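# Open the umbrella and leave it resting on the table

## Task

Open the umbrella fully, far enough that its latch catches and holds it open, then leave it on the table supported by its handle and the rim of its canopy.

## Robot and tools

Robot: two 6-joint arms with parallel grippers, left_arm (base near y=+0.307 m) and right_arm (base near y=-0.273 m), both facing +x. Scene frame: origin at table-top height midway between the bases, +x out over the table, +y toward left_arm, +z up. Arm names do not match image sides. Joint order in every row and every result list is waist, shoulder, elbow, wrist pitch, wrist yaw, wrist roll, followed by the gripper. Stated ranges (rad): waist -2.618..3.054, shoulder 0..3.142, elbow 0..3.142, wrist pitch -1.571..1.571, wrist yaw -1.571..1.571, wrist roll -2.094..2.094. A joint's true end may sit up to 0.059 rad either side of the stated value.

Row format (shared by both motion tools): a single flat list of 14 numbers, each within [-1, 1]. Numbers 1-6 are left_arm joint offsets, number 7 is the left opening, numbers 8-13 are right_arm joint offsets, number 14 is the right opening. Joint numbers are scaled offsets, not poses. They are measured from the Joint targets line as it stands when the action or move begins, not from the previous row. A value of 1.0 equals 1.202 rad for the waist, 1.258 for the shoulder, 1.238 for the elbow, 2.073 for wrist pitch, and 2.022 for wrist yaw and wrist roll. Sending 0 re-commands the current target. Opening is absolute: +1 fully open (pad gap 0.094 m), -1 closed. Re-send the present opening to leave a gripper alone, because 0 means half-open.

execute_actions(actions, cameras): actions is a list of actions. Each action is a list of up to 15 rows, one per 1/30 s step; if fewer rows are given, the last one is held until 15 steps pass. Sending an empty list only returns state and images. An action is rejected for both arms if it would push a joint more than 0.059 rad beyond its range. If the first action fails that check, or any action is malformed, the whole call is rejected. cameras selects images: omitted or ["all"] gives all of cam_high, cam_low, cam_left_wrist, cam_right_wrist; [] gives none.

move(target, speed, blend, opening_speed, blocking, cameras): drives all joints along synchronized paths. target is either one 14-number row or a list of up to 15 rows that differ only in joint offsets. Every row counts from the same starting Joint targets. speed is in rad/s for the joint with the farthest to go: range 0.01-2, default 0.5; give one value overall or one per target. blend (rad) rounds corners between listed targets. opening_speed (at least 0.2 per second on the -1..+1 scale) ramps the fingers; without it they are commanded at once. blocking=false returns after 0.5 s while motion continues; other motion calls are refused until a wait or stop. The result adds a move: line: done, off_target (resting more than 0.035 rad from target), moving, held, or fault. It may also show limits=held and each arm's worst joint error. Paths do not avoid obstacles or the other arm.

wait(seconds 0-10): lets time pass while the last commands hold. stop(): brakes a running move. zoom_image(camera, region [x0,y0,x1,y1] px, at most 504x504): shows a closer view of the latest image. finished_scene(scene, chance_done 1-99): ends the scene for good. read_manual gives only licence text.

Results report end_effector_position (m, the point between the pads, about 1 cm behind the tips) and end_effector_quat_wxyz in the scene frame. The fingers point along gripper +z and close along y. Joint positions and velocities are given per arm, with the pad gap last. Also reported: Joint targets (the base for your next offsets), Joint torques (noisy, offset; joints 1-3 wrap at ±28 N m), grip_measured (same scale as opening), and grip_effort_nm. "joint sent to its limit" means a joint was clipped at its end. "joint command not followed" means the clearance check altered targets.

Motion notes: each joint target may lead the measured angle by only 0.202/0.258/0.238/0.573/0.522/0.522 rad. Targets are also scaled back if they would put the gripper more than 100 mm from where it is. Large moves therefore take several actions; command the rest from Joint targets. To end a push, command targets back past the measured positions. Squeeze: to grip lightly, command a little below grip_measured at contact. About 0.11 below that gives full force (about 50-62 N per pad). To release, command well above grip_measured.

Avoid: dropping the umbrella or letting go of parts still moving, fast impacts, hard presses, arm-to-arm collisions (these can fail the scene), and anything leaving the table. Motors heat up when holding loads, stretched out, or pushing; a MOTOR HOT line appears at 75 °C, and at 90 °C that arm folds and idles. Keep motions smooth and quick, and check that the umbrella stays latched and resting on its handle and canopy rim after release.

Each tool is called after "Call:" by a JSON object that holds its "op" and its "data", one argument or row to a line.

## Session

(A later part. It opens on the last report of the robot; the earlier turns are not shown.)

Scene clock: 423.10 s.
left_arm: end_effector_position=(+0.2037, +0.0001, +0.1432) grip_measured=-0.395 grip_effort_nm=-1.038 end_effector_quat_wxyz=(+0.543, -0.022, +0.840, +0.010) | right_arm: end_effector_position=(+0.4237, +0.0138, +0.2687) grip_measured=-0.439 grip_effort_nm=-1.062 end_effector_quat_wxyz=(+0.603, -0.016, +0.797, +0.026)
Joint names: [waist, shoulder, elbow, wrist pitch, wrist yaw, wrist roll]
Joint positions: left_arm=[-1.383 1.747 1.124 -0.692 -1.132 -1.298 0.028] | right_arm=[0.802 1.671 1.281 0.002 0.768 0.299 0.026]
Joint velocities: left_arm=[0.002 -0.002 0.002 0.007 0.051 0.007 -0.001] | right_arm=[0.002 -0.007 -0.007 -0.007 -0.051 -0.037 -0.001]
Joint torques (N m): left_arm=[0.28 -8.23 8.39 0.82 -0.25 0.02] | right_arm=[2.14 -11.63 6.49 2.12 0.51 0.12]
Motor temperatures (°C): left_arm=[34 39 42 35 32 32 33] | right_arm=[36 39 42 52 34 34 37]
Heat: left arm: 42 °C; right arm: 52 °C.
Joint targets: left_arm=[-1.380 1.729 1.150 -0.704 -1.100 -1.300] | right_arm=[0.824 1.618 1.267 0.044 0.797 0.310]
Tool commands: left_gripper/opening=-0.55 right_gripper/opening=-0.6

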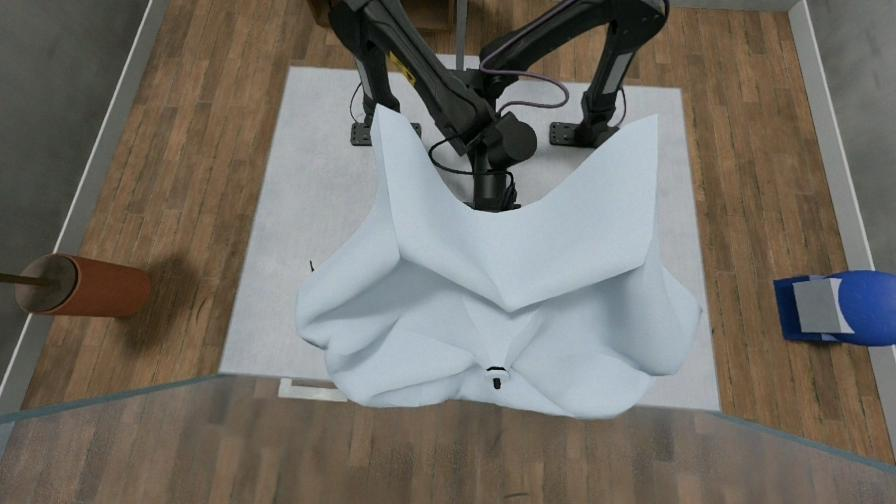

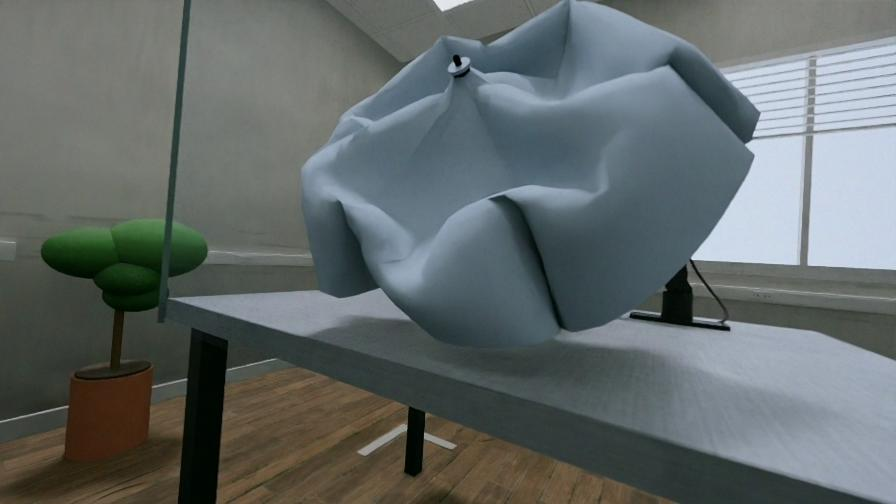

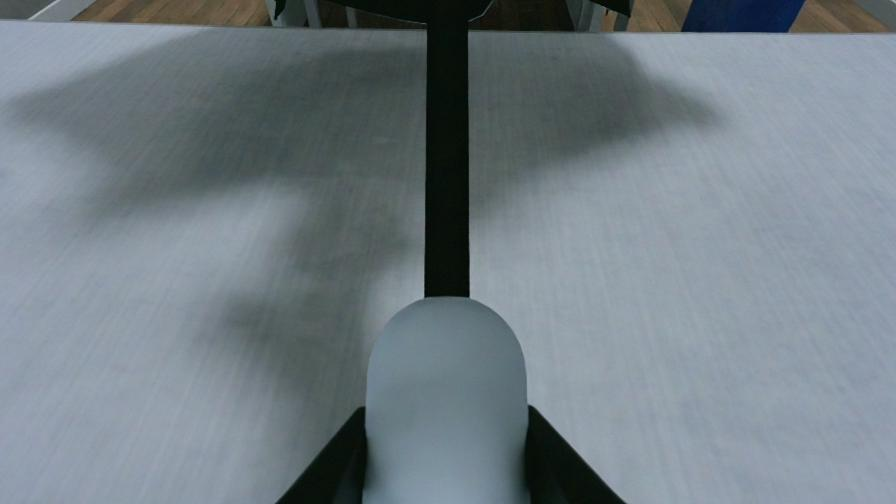

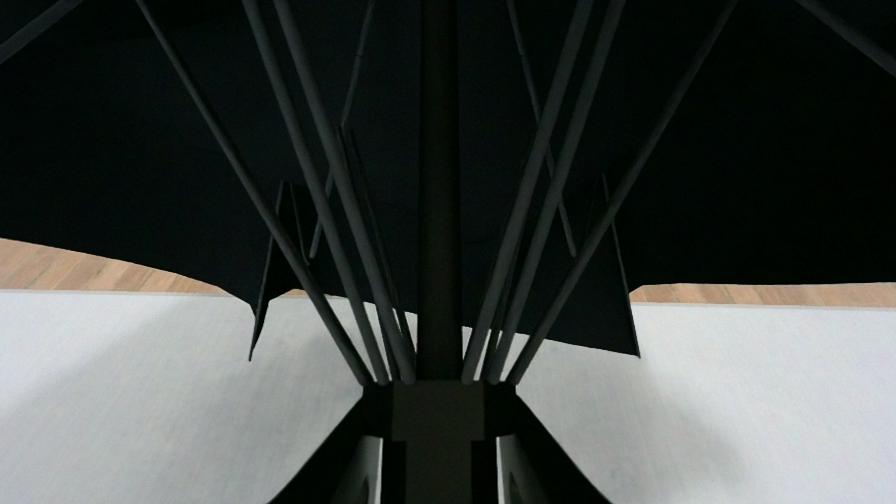

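Call:
{"op": "move", "data": {
  "target": [-0.1312, 0.0143, 0.1910, -0.2702, -0.0070, -0.1858, -0.55, 0.0963, -0.0940, 0.0713, -0.1237, 0.0525, 0.0336, -0.6],
  "speed": 0.2
}}

Scene clock: 467.73 s.
left_arm: end_effector_position=(+0.1495, +0.0005, +0.1915) grip_measured=-0.395 grip_effort_nm=-1.028 end_effector_quat_wxyz=(+0.524, -0.024, +0.851, +0.002) | right_arm: end_effector_position=(+0.3718, +0.0125, +0.3027) grip_measured=-0.440 grip_effort_nm=-1.062 end_effector_quat_wxyz=(+0.600, -0.021, +0.799, +0.020)
Joint names: [waist, shoulder, elbow, wrist pitch, wrist yaw, wrist roll]
Joint positions: left_arm=[-1.544 1.747 1.361 -1.247 -1.103 -1.665 0.028] | right_arm=[0.921 1.548 1.309 -0.212 0.876 0.362 0.026]
Joint velocities: left_arm=[-0.007 -0.002 -0.007 0.037 0.051 -0.066 0] | right_arm=[0.002 0.002 -0.002 -0.066 0.007 -0.051 0]
Joint torques (N m): left_arm=[0.59 -6.78 8.28 0.23 -0.65 -0.09] | right_arm=[1.91 -10.15 11.82 1.65 0.53 0.18]
Motor temperatures (°C): left_arm=[34 39 43 35 32 31 33] | right_arm=[35 43 39 51 34 34 37]
Heat: left arm: 43 °C; right arm: 51 °C.
Joint targets: left_arm=[-1.537 1.747 1.387 -1.264 -1.114 -1.676] | right_arm=[0.940 1.500 1.355 -0.213 0.903 0.378]
move: off_target (right_arm); right_arm: the shoulder is farthest, 0.048 rad from its target

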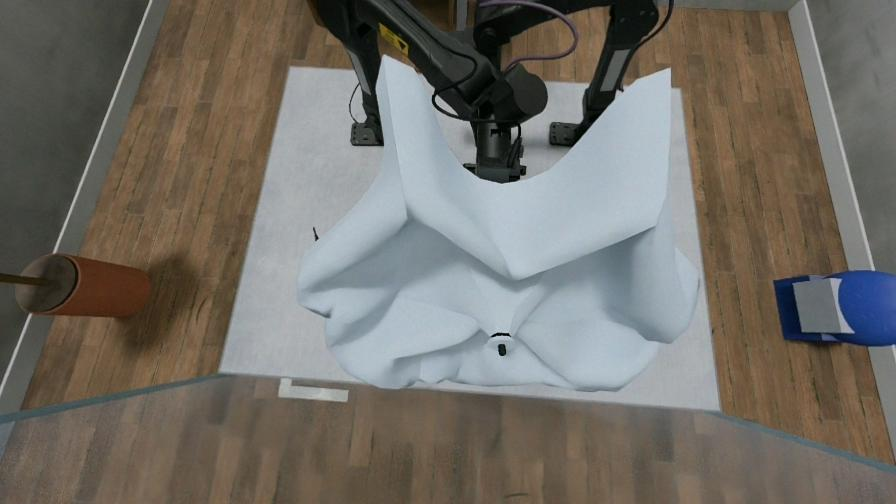

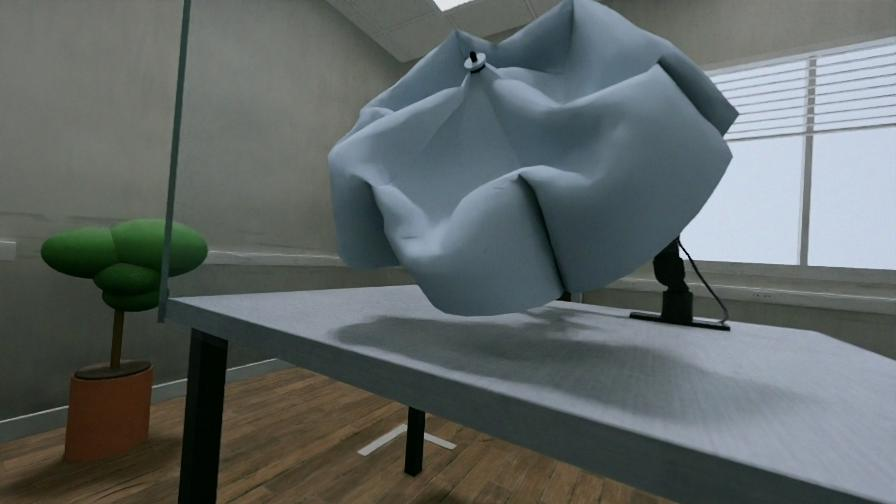

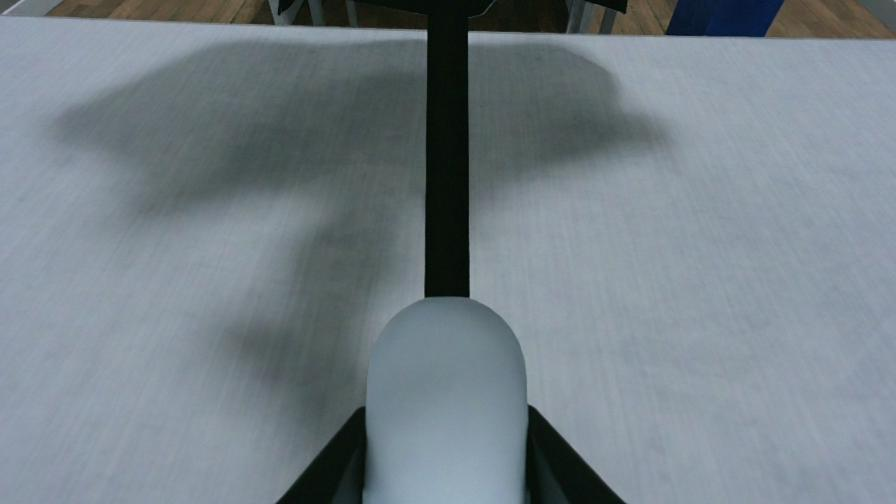

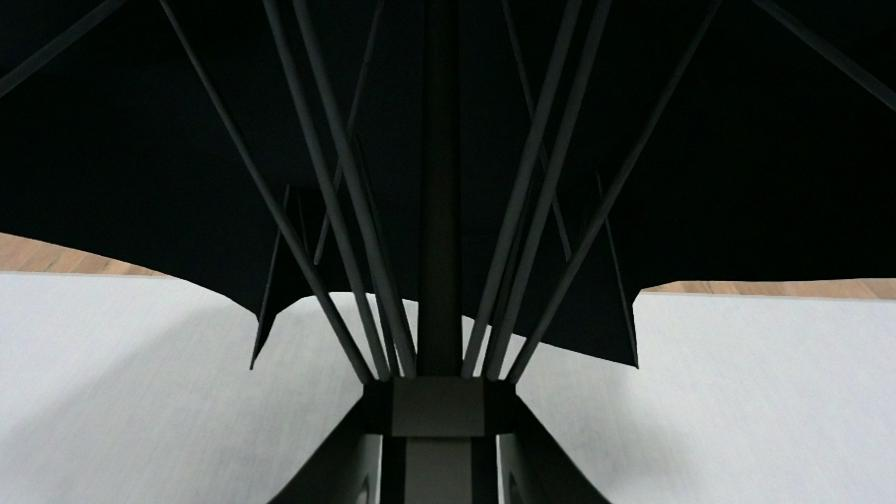

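Call:
{"op": "move", "data": {
  "target": [-0.0275, 0.0151, 0.0186, -0.0367, -0.0007, -0.0391, -0.55, -0.0790, 0.0795, 0.1616, -0.0217, -0.0312, -0.0223, -0.6],
  "speed": 0.1
}}

Scene clock: 485.97 s.
left_arm: end_effector_position=(+0.1469, +0.0045, +0.2073) grip_measured=-0.395 grip_effort_nm=-1.038 end_effector_quat_wxyz=(+0.546, -0.019, +0.838, +0.008) | right_arm: end_effector_position=(+0.3963, +0.0111, +0.3426) grip_measured=-0.440 grip_effort_nm=-1.067 end_effector_quat_wxyz=(+0.605, -0.010, +0.795, +0.030)
Joint names: [waist, shoulder, elbow, wrist pitch, wrist yaw, wrist roll]
Joint positions: left_arm=[-1.564 1.747 1.39 -1.338 -1.151 -1.715 0.028] | right_arm=[0.859 1.597 1.496 -0.3 0.822 0.338 0.026]
Joint velocities: left_arm=[-0.012 -0.017 0.002 -0.081 -0.037 0.007 0] | right_arm=[-0.002 0.002 -0.022 -0.037 -0.007 -0.037 -0.001]
Joint torques (N m): left_arm=[-0.47 -5.37 7.68 0.27 -0.23 -0.4] | right_arm=[-1.4 -6.54 12.98 2.1 0.39 -0.03]
Motor temperatures (°C): left_arm=[34 38 42 34 33 31 34] | right_arm=[35 41 41 48 34 34 38]
Heat: left arm: 42 °C; right arm: 48 °C.
Joint targets: left_arm=[-1.570 1.766 1.410 -1.340 -1.115 -1.755] | right_arm=[0.845 1.600 1.556 -0.258 0.840 0.333]
move: off_target (left_arm, right_arm); left_arm: the wrist roll is farthest, 0.040 rad from its target; right_arm: the elbow is farthest, 0.059 rad from its target

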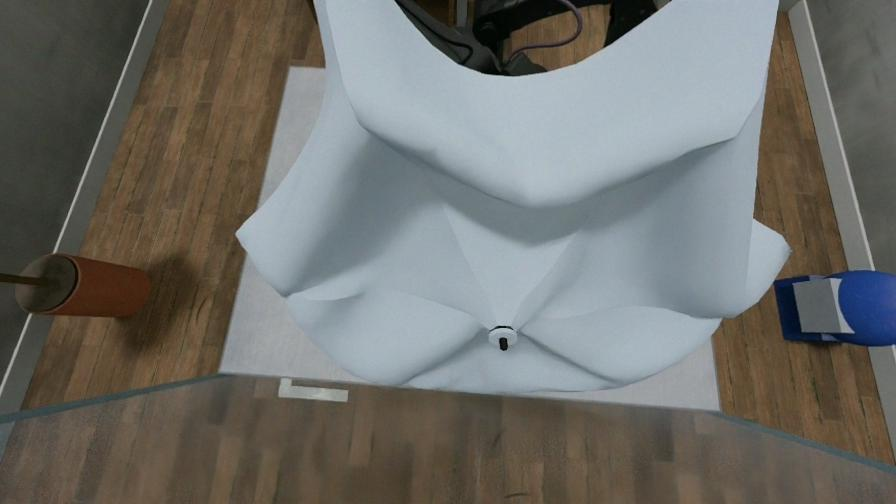

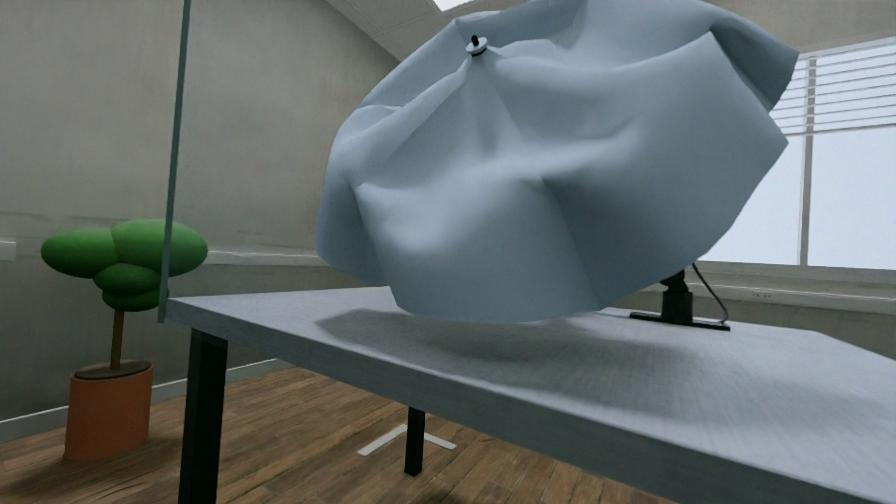

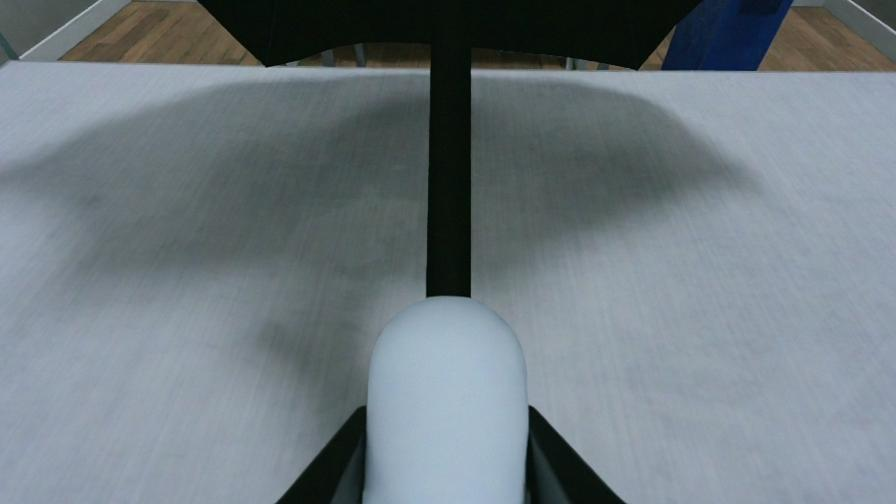

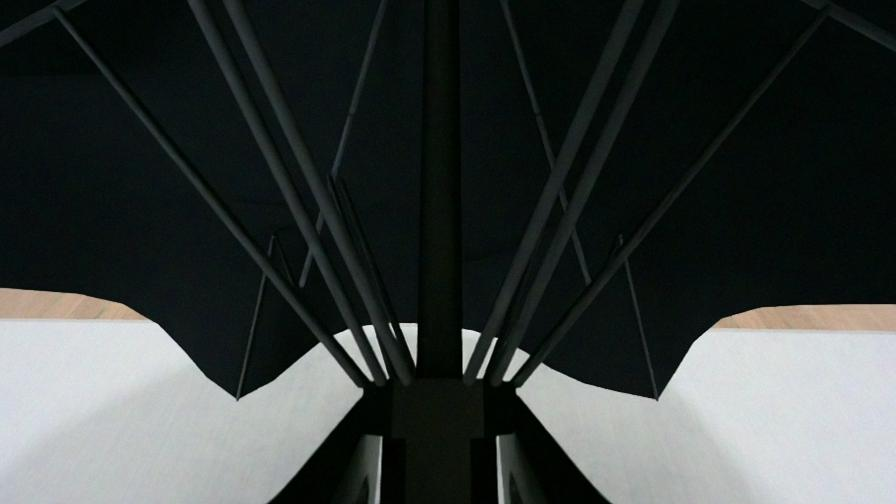

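Call:
{"op": "zoom_image", "data": {
  "camera": "cam_right_wrist",
  "region": [190, 0, 690, 430]
}}

Scaled by 1.008 from the camera's 896x504 image, which has a finer 1280x720 frame.

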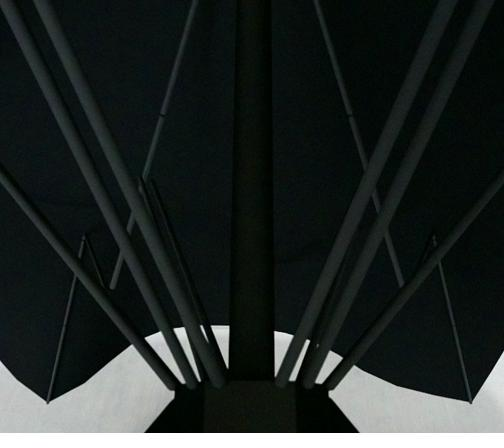

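Call:
{"op": "move", "data": {
  "target": [-0.0158, 0.0207, -0.0953, 0.0458, 0.0015, -0.0119, -0.55, -0.0604, 0.0695, 0.0231, 0.0306, -0.0332, -0.0262, -0.6],
  "speed": 0.06
}}

Scene clock: 512.37 s.
left_arm: end_effector_position=(+0.1428, +0.0037, +0.1815) grip_measured=-0.395 grip_effort_nm=-1.043 end_effector_quat_wxyz=(+0.546, -0.020, +0.838, +0.005) | right_arm: end_effector_position=(+0.4258, +0.0135, +0.3298) grip_measured=-0.440 grip_effort_nm=-1.062 end_effector_quat_wxyz=(+0.600, -0.016, +0.799, +0.024)
Joint names: [waist, shoulder, elbow, wrist pitch, wrist yaw, wrist roll]
Joint positions: left_arm=[-1.578 1.771 1.314 -1.261 -1.149 -1.746 0.028] | right_arm=[0.798 1.672 1.532 -0.255 0.764 0.3 0.026]
Joint velocities: left_arm=[-0.002 -0.022 0.012 -0.022 -0.007 -0.051 0] | right_arm=[-0.002 0.012 0.017 -0.007 -0.037 0.007 -0.001]
Joint torques (N m): left_arm=[-1.01 -5.33 4.26 0.41 -0.22 -0.32] | right_arm=[-2.54 -6.26 12.42 2.28 0.28 -0.18]
Motor temperatures (°C): left_arm=[34 37 41 34 32 32 34] | right_arm=[35 38 43 48 34 34 38]
Heat: left arm: 41 °C; right arm: 48 °C.
Joint targets: left_arm=[-1.590 1.792 1.292 -1.245 -1.112 -1.779] | right_arm=[0.772 1.688 1.584 -0.194 0.773 0.279]
move: off_target (left_arm, right_arm); left_arm: the wrist yaw is farthest, 0.037 rad from its target; right_arm: the wrist pitch is farthest, 0.060 rad from its target

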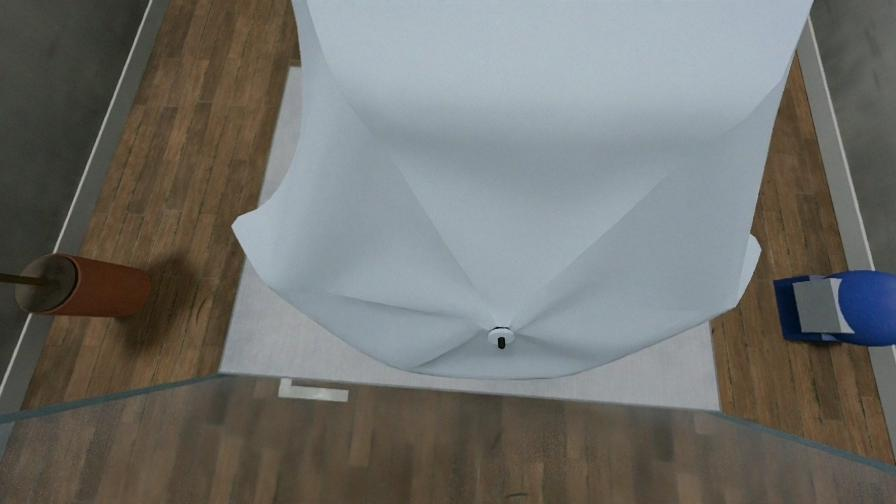

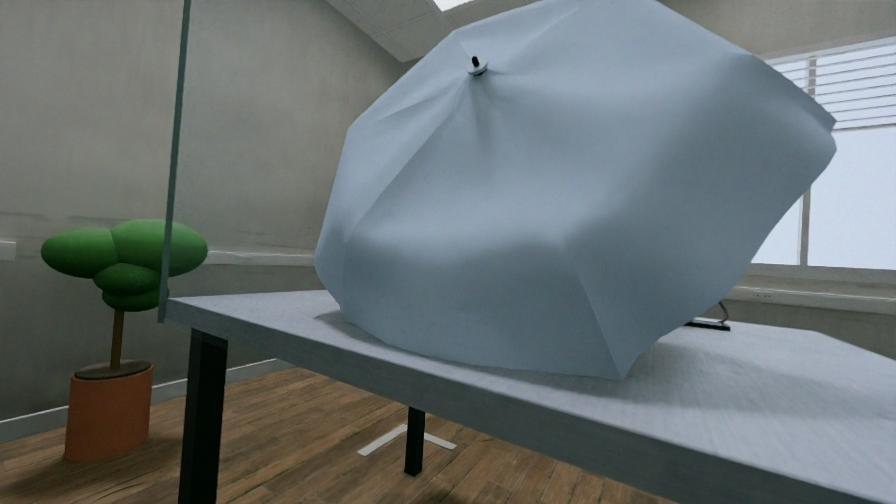

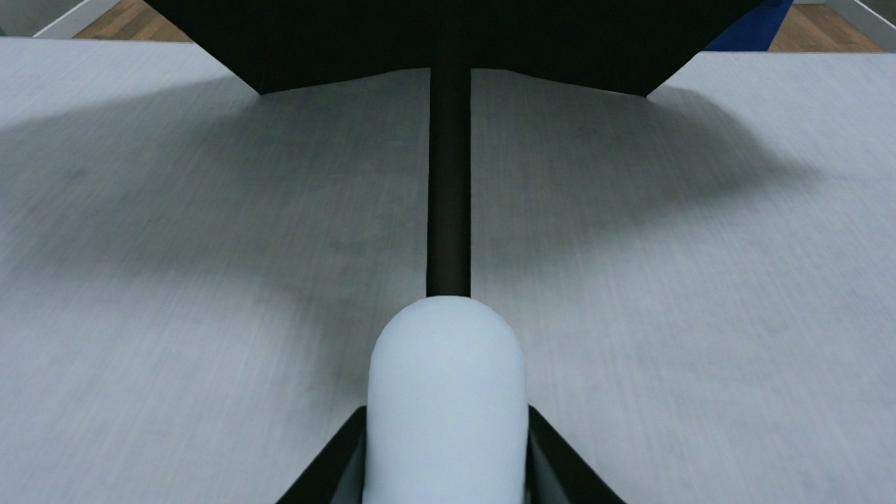

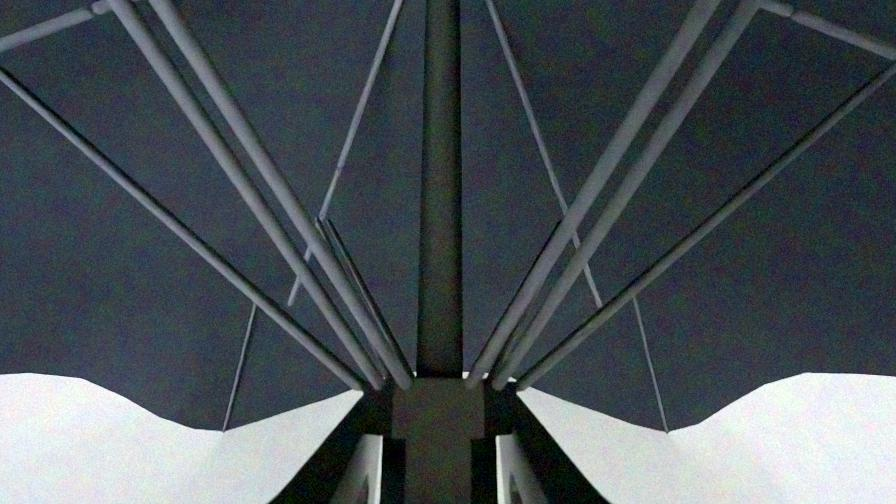

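Call:
{"op": "move", "data": {
  "target": [0.0033, 0.0366, -0.0779, 0.0622, -0.0163, -0.0035, -0.55, 0.0990, -0.1169, -0.0820, 0.0367, 0.0650, -0.0247, -0.6],
  "speed": 0.08
}}

Scene clock: 534.73 s.
left_arm: end_effector_position=(+0.1466, +0.0024, +0.1573) grip_measured=-0.395 grip_effort_nm=-1.048 end_effector_quat_wxyz=(+0.574, -0.026, +0.818, -0.004) | right_arm: end_effector_position=(+0.3948, +0.0169, +0.3582) grip_measured=-0.440 grip_effort_nm=-1.072 end_effector_quat_wxyz=(+0.634, -0.020, +0.773, +0.015)
Joint names: [waist, shoulder, elbow, wrist pitch, wrist yaw, wrist roll]
Joint positions: left_arm=[-1.58 1.813 1.217 -1.137 -1.218 -1.781 0.028] | right_arm=[0.884 1.601 1.487 -0.196 0.877 0.238 0.026]
Joint velocities: left_arm=[-0.012 0.002 -0.007 0.051 0.007 0.007 -0.001] | right_arm=[-0.002 -0.017 0.002 -0.037 -0.022 -0.037 0.001]
Joint torques (N m): left_arm=[-0.4 -5.11 4.01 0.46 0.11 0] | right_arm=[0.77 -11.66 7.23 2.43 0.49 -0.07]
Motor temperatures (°C): left_arm=[34 37 41 34 32 32 34] | right_arm=[35 39 41 49 33 34 38]
Heat: left arm: 41 °C; right arm: 49 °C.
Joint targets: left_arm=[-1.585 1.838 1.195 -1.116 -1.145 -1.786] | right_arm=[0.891 1.540 1.483 -0.118 0.905 0.230]
move: off_target (left_arm, right_arm); left_arm: the wrist yaw is farthest, 0.073 rad from its target; right_arm: the wrist pitch is farthest, 0.078 rad from its target

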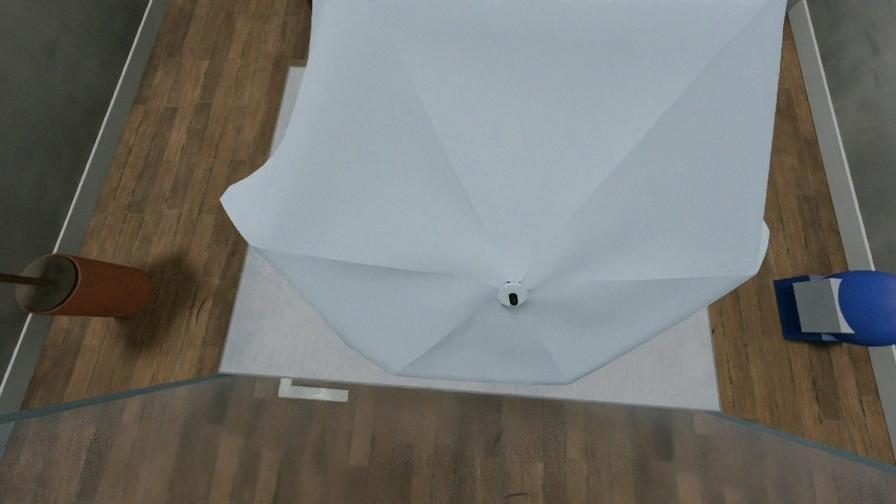

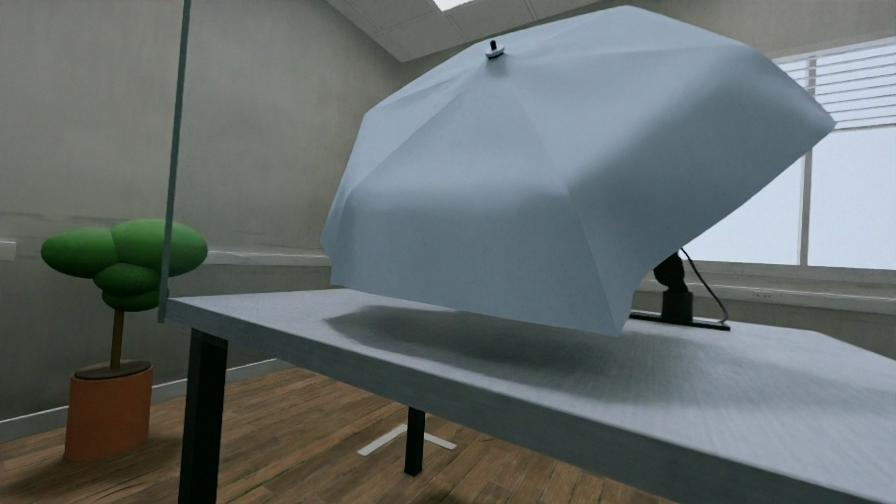

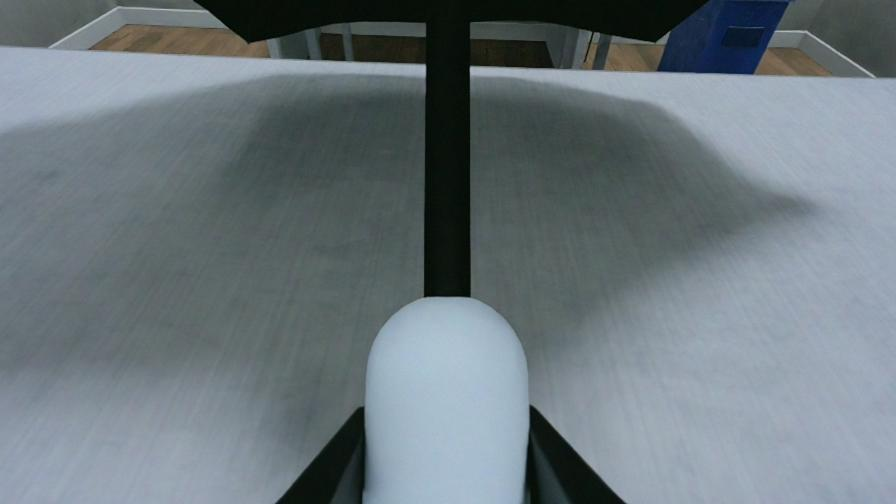

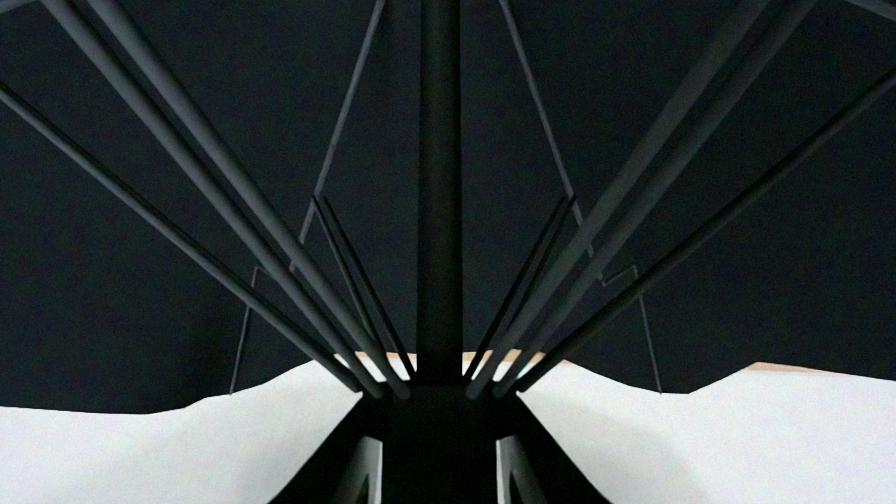

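Call:
{"op": "move", "data": {
  "target": [-0.0208, 0.0115, 0.0141, -0.0280, -0.0198, -0.0297, -0.55, -0.0827, 0.0948, 0.1647, -0.0108, -0.0429, -0.0193, -0.6],
  "speed": 0.1
}}

Scene clock: 544.80 s.
left_arm: end_effector_position=(+0.1469, +0.0044, +0.1626) grip_measured=-0.395 grip_effort_nm=-1.048 end_effector_quat_wxyz=(+0.592, -0.023, +0.805, -0.003) | right_arm: end_effector_position=(+0.4190, +0.0167, +0.3716) grip_measured=-0.440 grip_effort_nm=-1.062 end_effector_quat_wxyz=(+0.631, -0.022, +0.776, +0.020)
Joint names: [waist, shoulder, elbow, wrist pitch, wrist yaw, wrist roll]
Joint positions: left_arm=[-1.588 1.822 1.217 -1.177 -1.261 -1.825 0.028] | right_arm=[0.824 1.66 1.608 -0.247 0.808 0.222 0.026]
Joint velocities: left_arm=[0.007 0.002 -0.017 -0.007 0.022 -0.037 0] | right_arm=[-0.012 -0.007 -0.002 -0.066 -0.081 -0.022 0]
Joint torques (N m): left_arm=[-1.94 -4.82 5.26 0.16 0.13 -0.2] | right_arm=[-3.28 -7.27 14.76 2.73 0.27 -0.29]
Motor temperatures (°C): left_arm=[34 37 41 34 32 32 34] | right_arm=[35 39 40 51 33 34 38]
Heat: left arm: 41 °C; right arm: 51 °C.
Joint targets: left_arm=[-1.610 1.853 1.213 -1.174 -1.186 -1.846] | right_arm=[0.792 1.660 1.687 -0.141 0.818 0.191]
move: off_target (left_arm, right_arm); left_arm: the wrist yaw is farthest, 0.076 rad from its target; right_arm: the wrist pitch is farthest, 0.107 rad from its target

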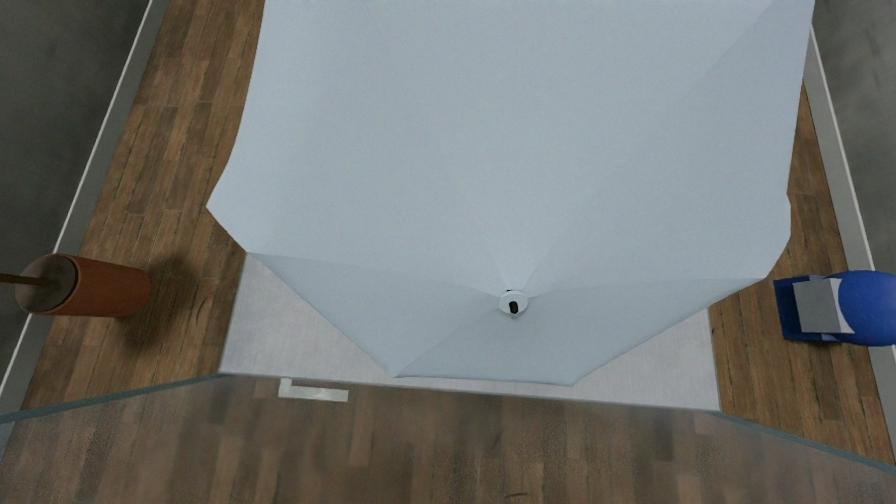

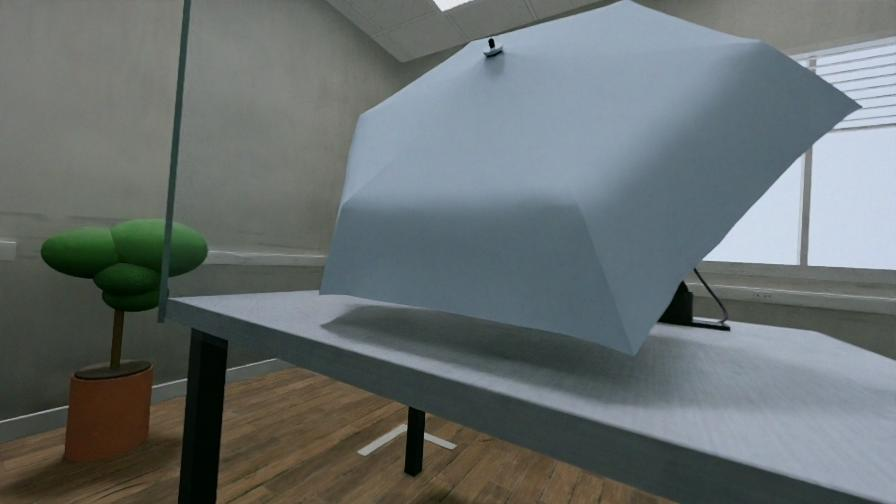

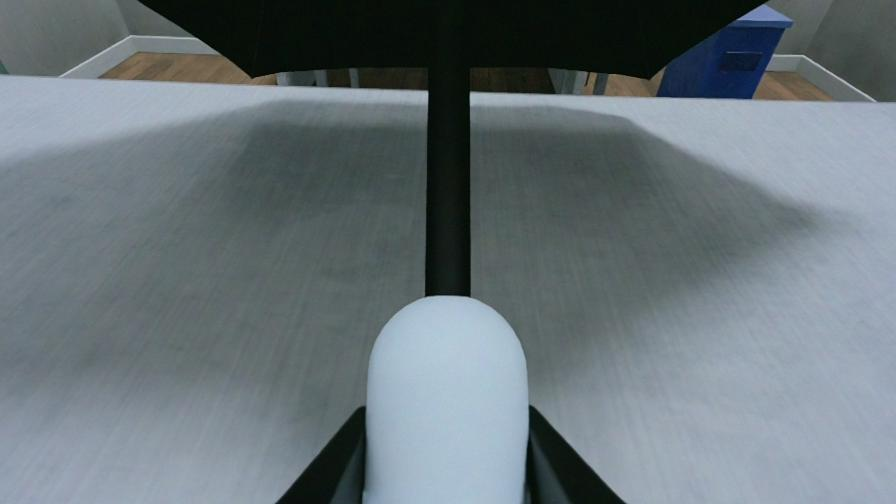

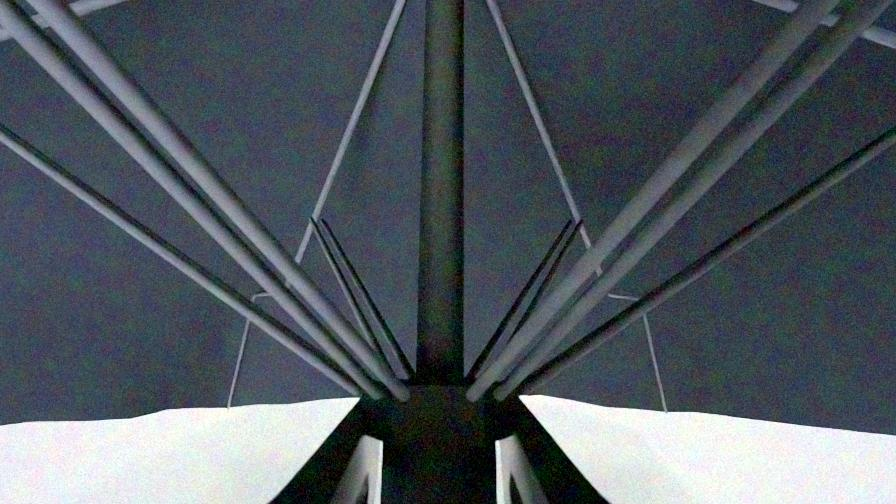

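Call:
{"op": "move", "data": {
  "target": [-0.0158, 0.0087, 0.0105, -0.0212, -0.0198, -0.0223, -0.55, -0.0400, 0.0676, 0.1607, -0.0193, -0.0180, -0.0153, -0.6],
  "speed": 0.1
}}

Scene clock: 553.07 s.
left_arm: end_effector_position=(+0.1444, +0.0058, +0.1658) grip_measured=-0.395 grip_effort_nm=-1.038 end_effector_quat_wxyz=(+0.608, -0.014, +0.794, +0.000) | right_arm: end_effector_position=(+0.4450, +0.0124, +0.4112) grip_measured=-0.440 grip_effort_nm=-1.062 end_effector_quat_wxyz=(+0.646, -0.012, +0.763, +0.021)
Joint names: [waist, shoulder, elbow, wrist pitch, wrist yaw, wrist roll]
Joint positions: left_arm=[-1.603 1.837 1.217 -1.226 -1.295 -1.873 0.028] | right_arm=[0.769 1.739 1.812 -0.306 0.773 0.181 0.026]
Joint velocities: left_arm=[-0.012 -0.012 -0.012 -0.007 -0.051 0.007 0] | right_arm=[-0.007 0.012 -0.017 0.022 -0.007 0.022 0]
Joint torques (N m): left_arm=[-2.25 -5.08 6.16 0.12 0.08 -0.16] | right_arm=[-2.54 -7.28 14.02 2.93 0.22 -0.19]
Motor temperatures (°C): left_arm=[34 36 41 34 32 32 34] | right_arm=[35 39 41 54 33 34 38]
Heat: left arm: 41 °C; right arm: 54 °C.
Joint targets: left_arm=[-1.629 1.864 1.226 -1.218 -1.225 -1.891] | right_arm=[0.743 1.745 1.886 -0.181 0.782 0.160]
move: off_target (left_arm, right_arm); left_arm: the wrist yaw is farthest, 0.069 rad from its target; right_arm: the wrist pitch is farthest, 0.125 rad from its target

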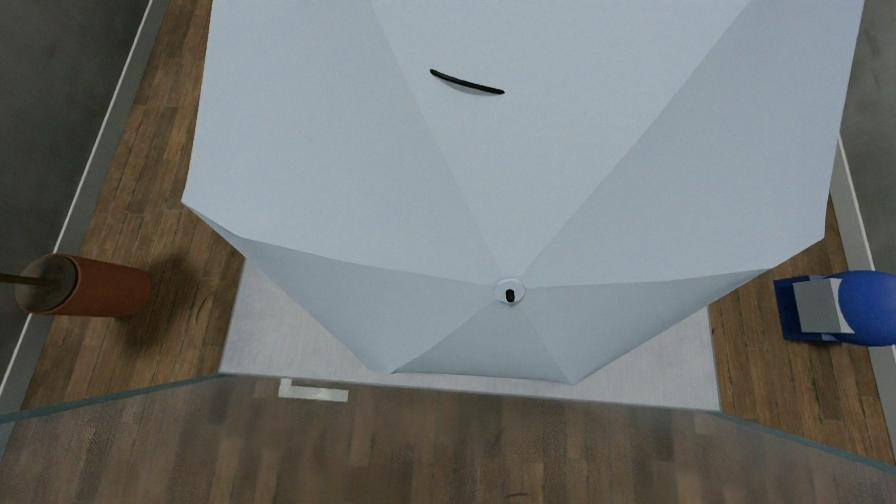

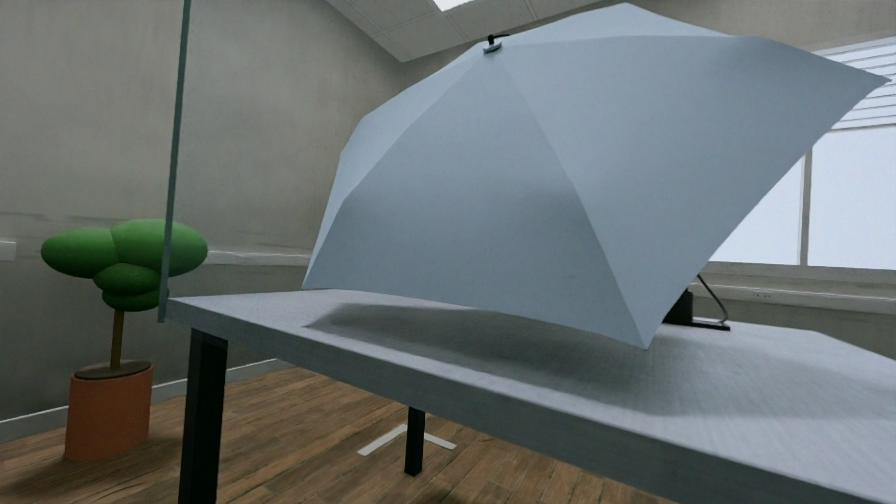

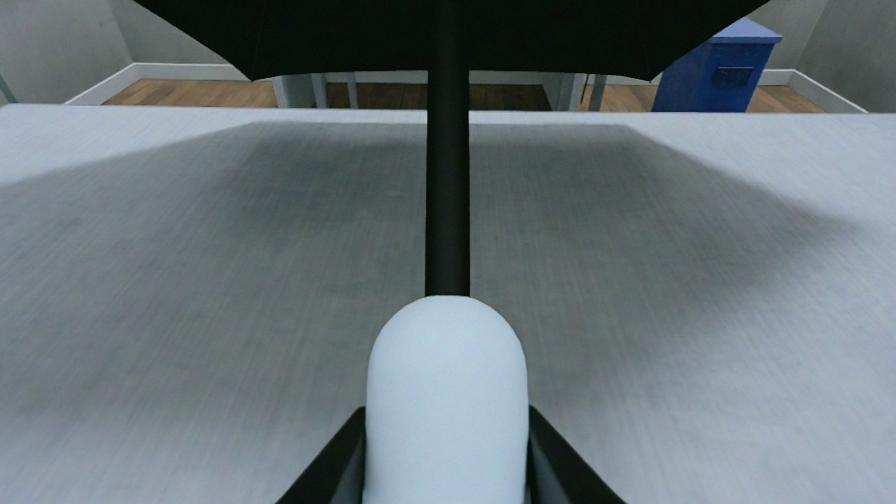

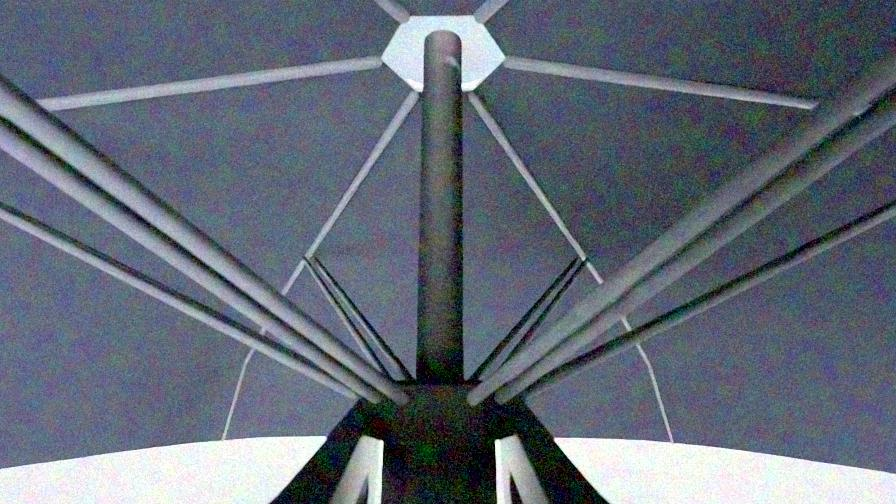

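Call:
{"op": "zoom_image", "data": {
  "camera": "cam_high",
  "region": [380, 0, 600, 200]
}}

Scaled by 2.291 from the camera's 896x504 image, which has a finer 1280x720 frame.

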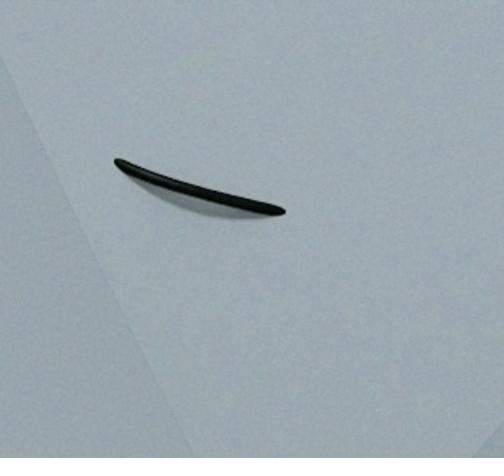

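Call:
{"op": "move", "data": {
  "target": [0, 0, 0, 0, 0, 0, -0.55, -0.0275, 0.0322, 0.0202, 0.0974, -0.0045, -0.0638, -0.6],
  "speed": 0.1
}}

Scene clock: 589.00 s.
left_arm: end_effector_position=(+0.1489, +0.0041, +0.1730) grip_measured=-0.395 grip_effort_nm=-1.038 end_effector_quat_wxyz=(+0.619, -0.027, +0.785, -0.010) | right_arm: end_effector_position=(+0.4578, +0.0235, +0.4102) grip_measured=-0.440 grip_effort_nm=-1.057 end_effector_quat_wxyz=(+0.662, -0.035, +0.748, +0.005)
Joint names: [waist, shoulder, elbow, wrist pitch, wrist yaw, wrist roll]
Joint positions: left_arm=[-1.592 1.837 1.227 -1.227 -1.328 -1.896 0.028] | right_arm=[0.764 1.783 1.812 -0.201 0.769 0.08 0.026]
Joint velocities: left_arm=[-0.017 -0.002 -0.012 0.007 0.022 -0.007 0] | right_arm=[-0.002 -0.002 0.007 0.022 -0.095 0.022 -0.002]
Joint torques (N m): left_arm=[-3.19 -5.12 5.46 0.16 0.37 0.1] | right_arm=[-5.38 -8.02 16.39 3.85 0.11 -0.46]
Motor temperatures (°C): left_arm=[34 37 41 34 32 32 34] | right_arm=[35 39 42 62 33 34 38]
Heat: left arm: 41 °C; right arm: 62 °C.
Joint targets: left_arm=[-1.629 1.864 1.226 -1.218 -1.226 -1.891] | right_arm=[0.710 1.785 1.911 0.021 0.773 0.031]
move: off_target (left_arm, right_arm); left_arm: the wrist yaw is farthest, 0.103 rad from its target; right_arm: the wrist pitch is farthest, 0.222 rad from its target

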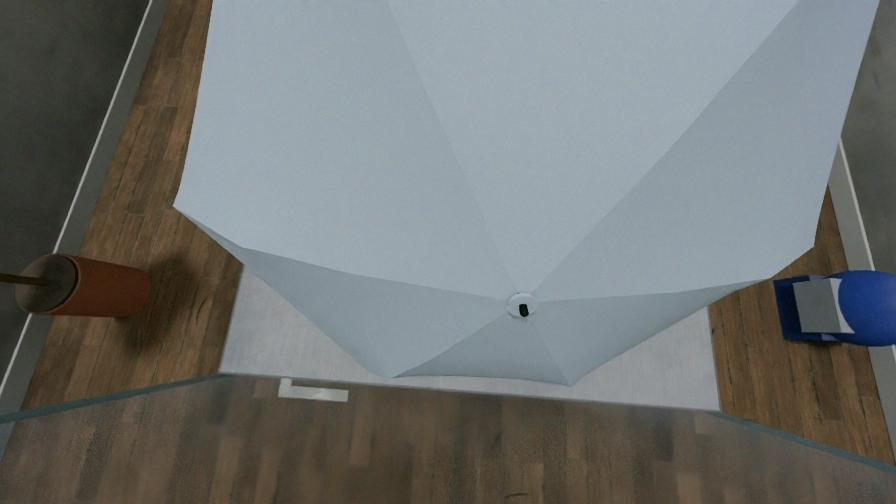

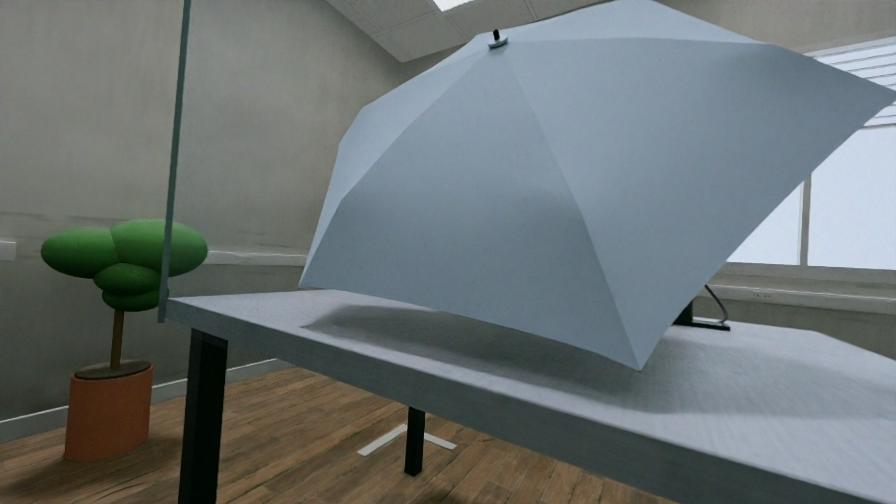

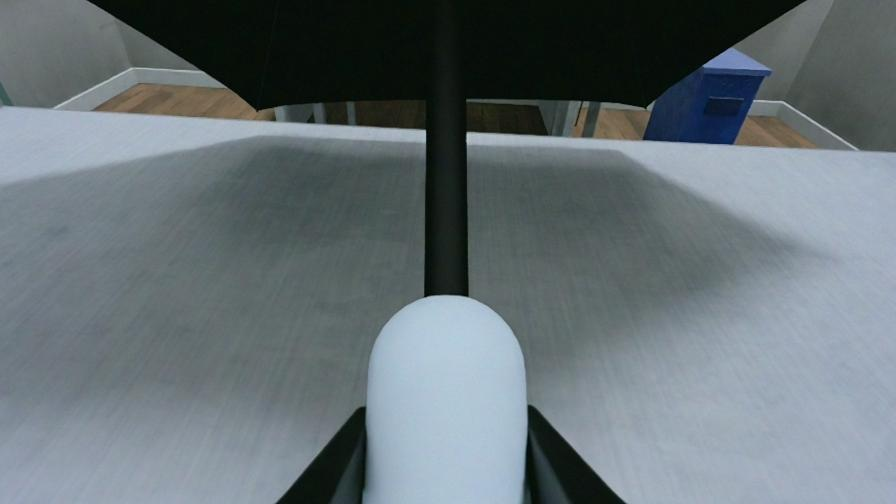

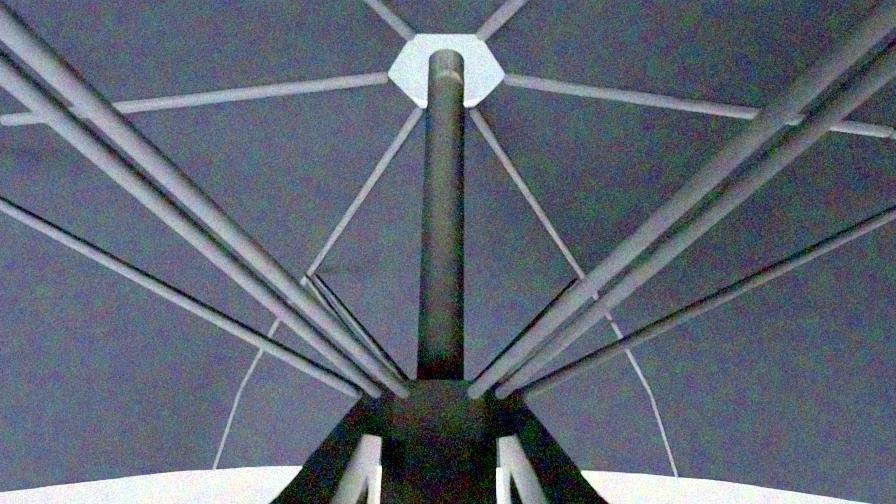

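Call:
{"op": "zoom_image", "data": {
  "camera": "cam_right_wrist",
  "region": [300, 10, 600, 410]
}}

Scaled by 1.260 from the camera's 896x504 image, which has a finer 1280x720 frame.

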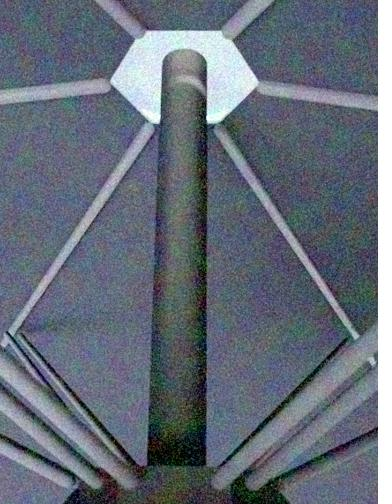

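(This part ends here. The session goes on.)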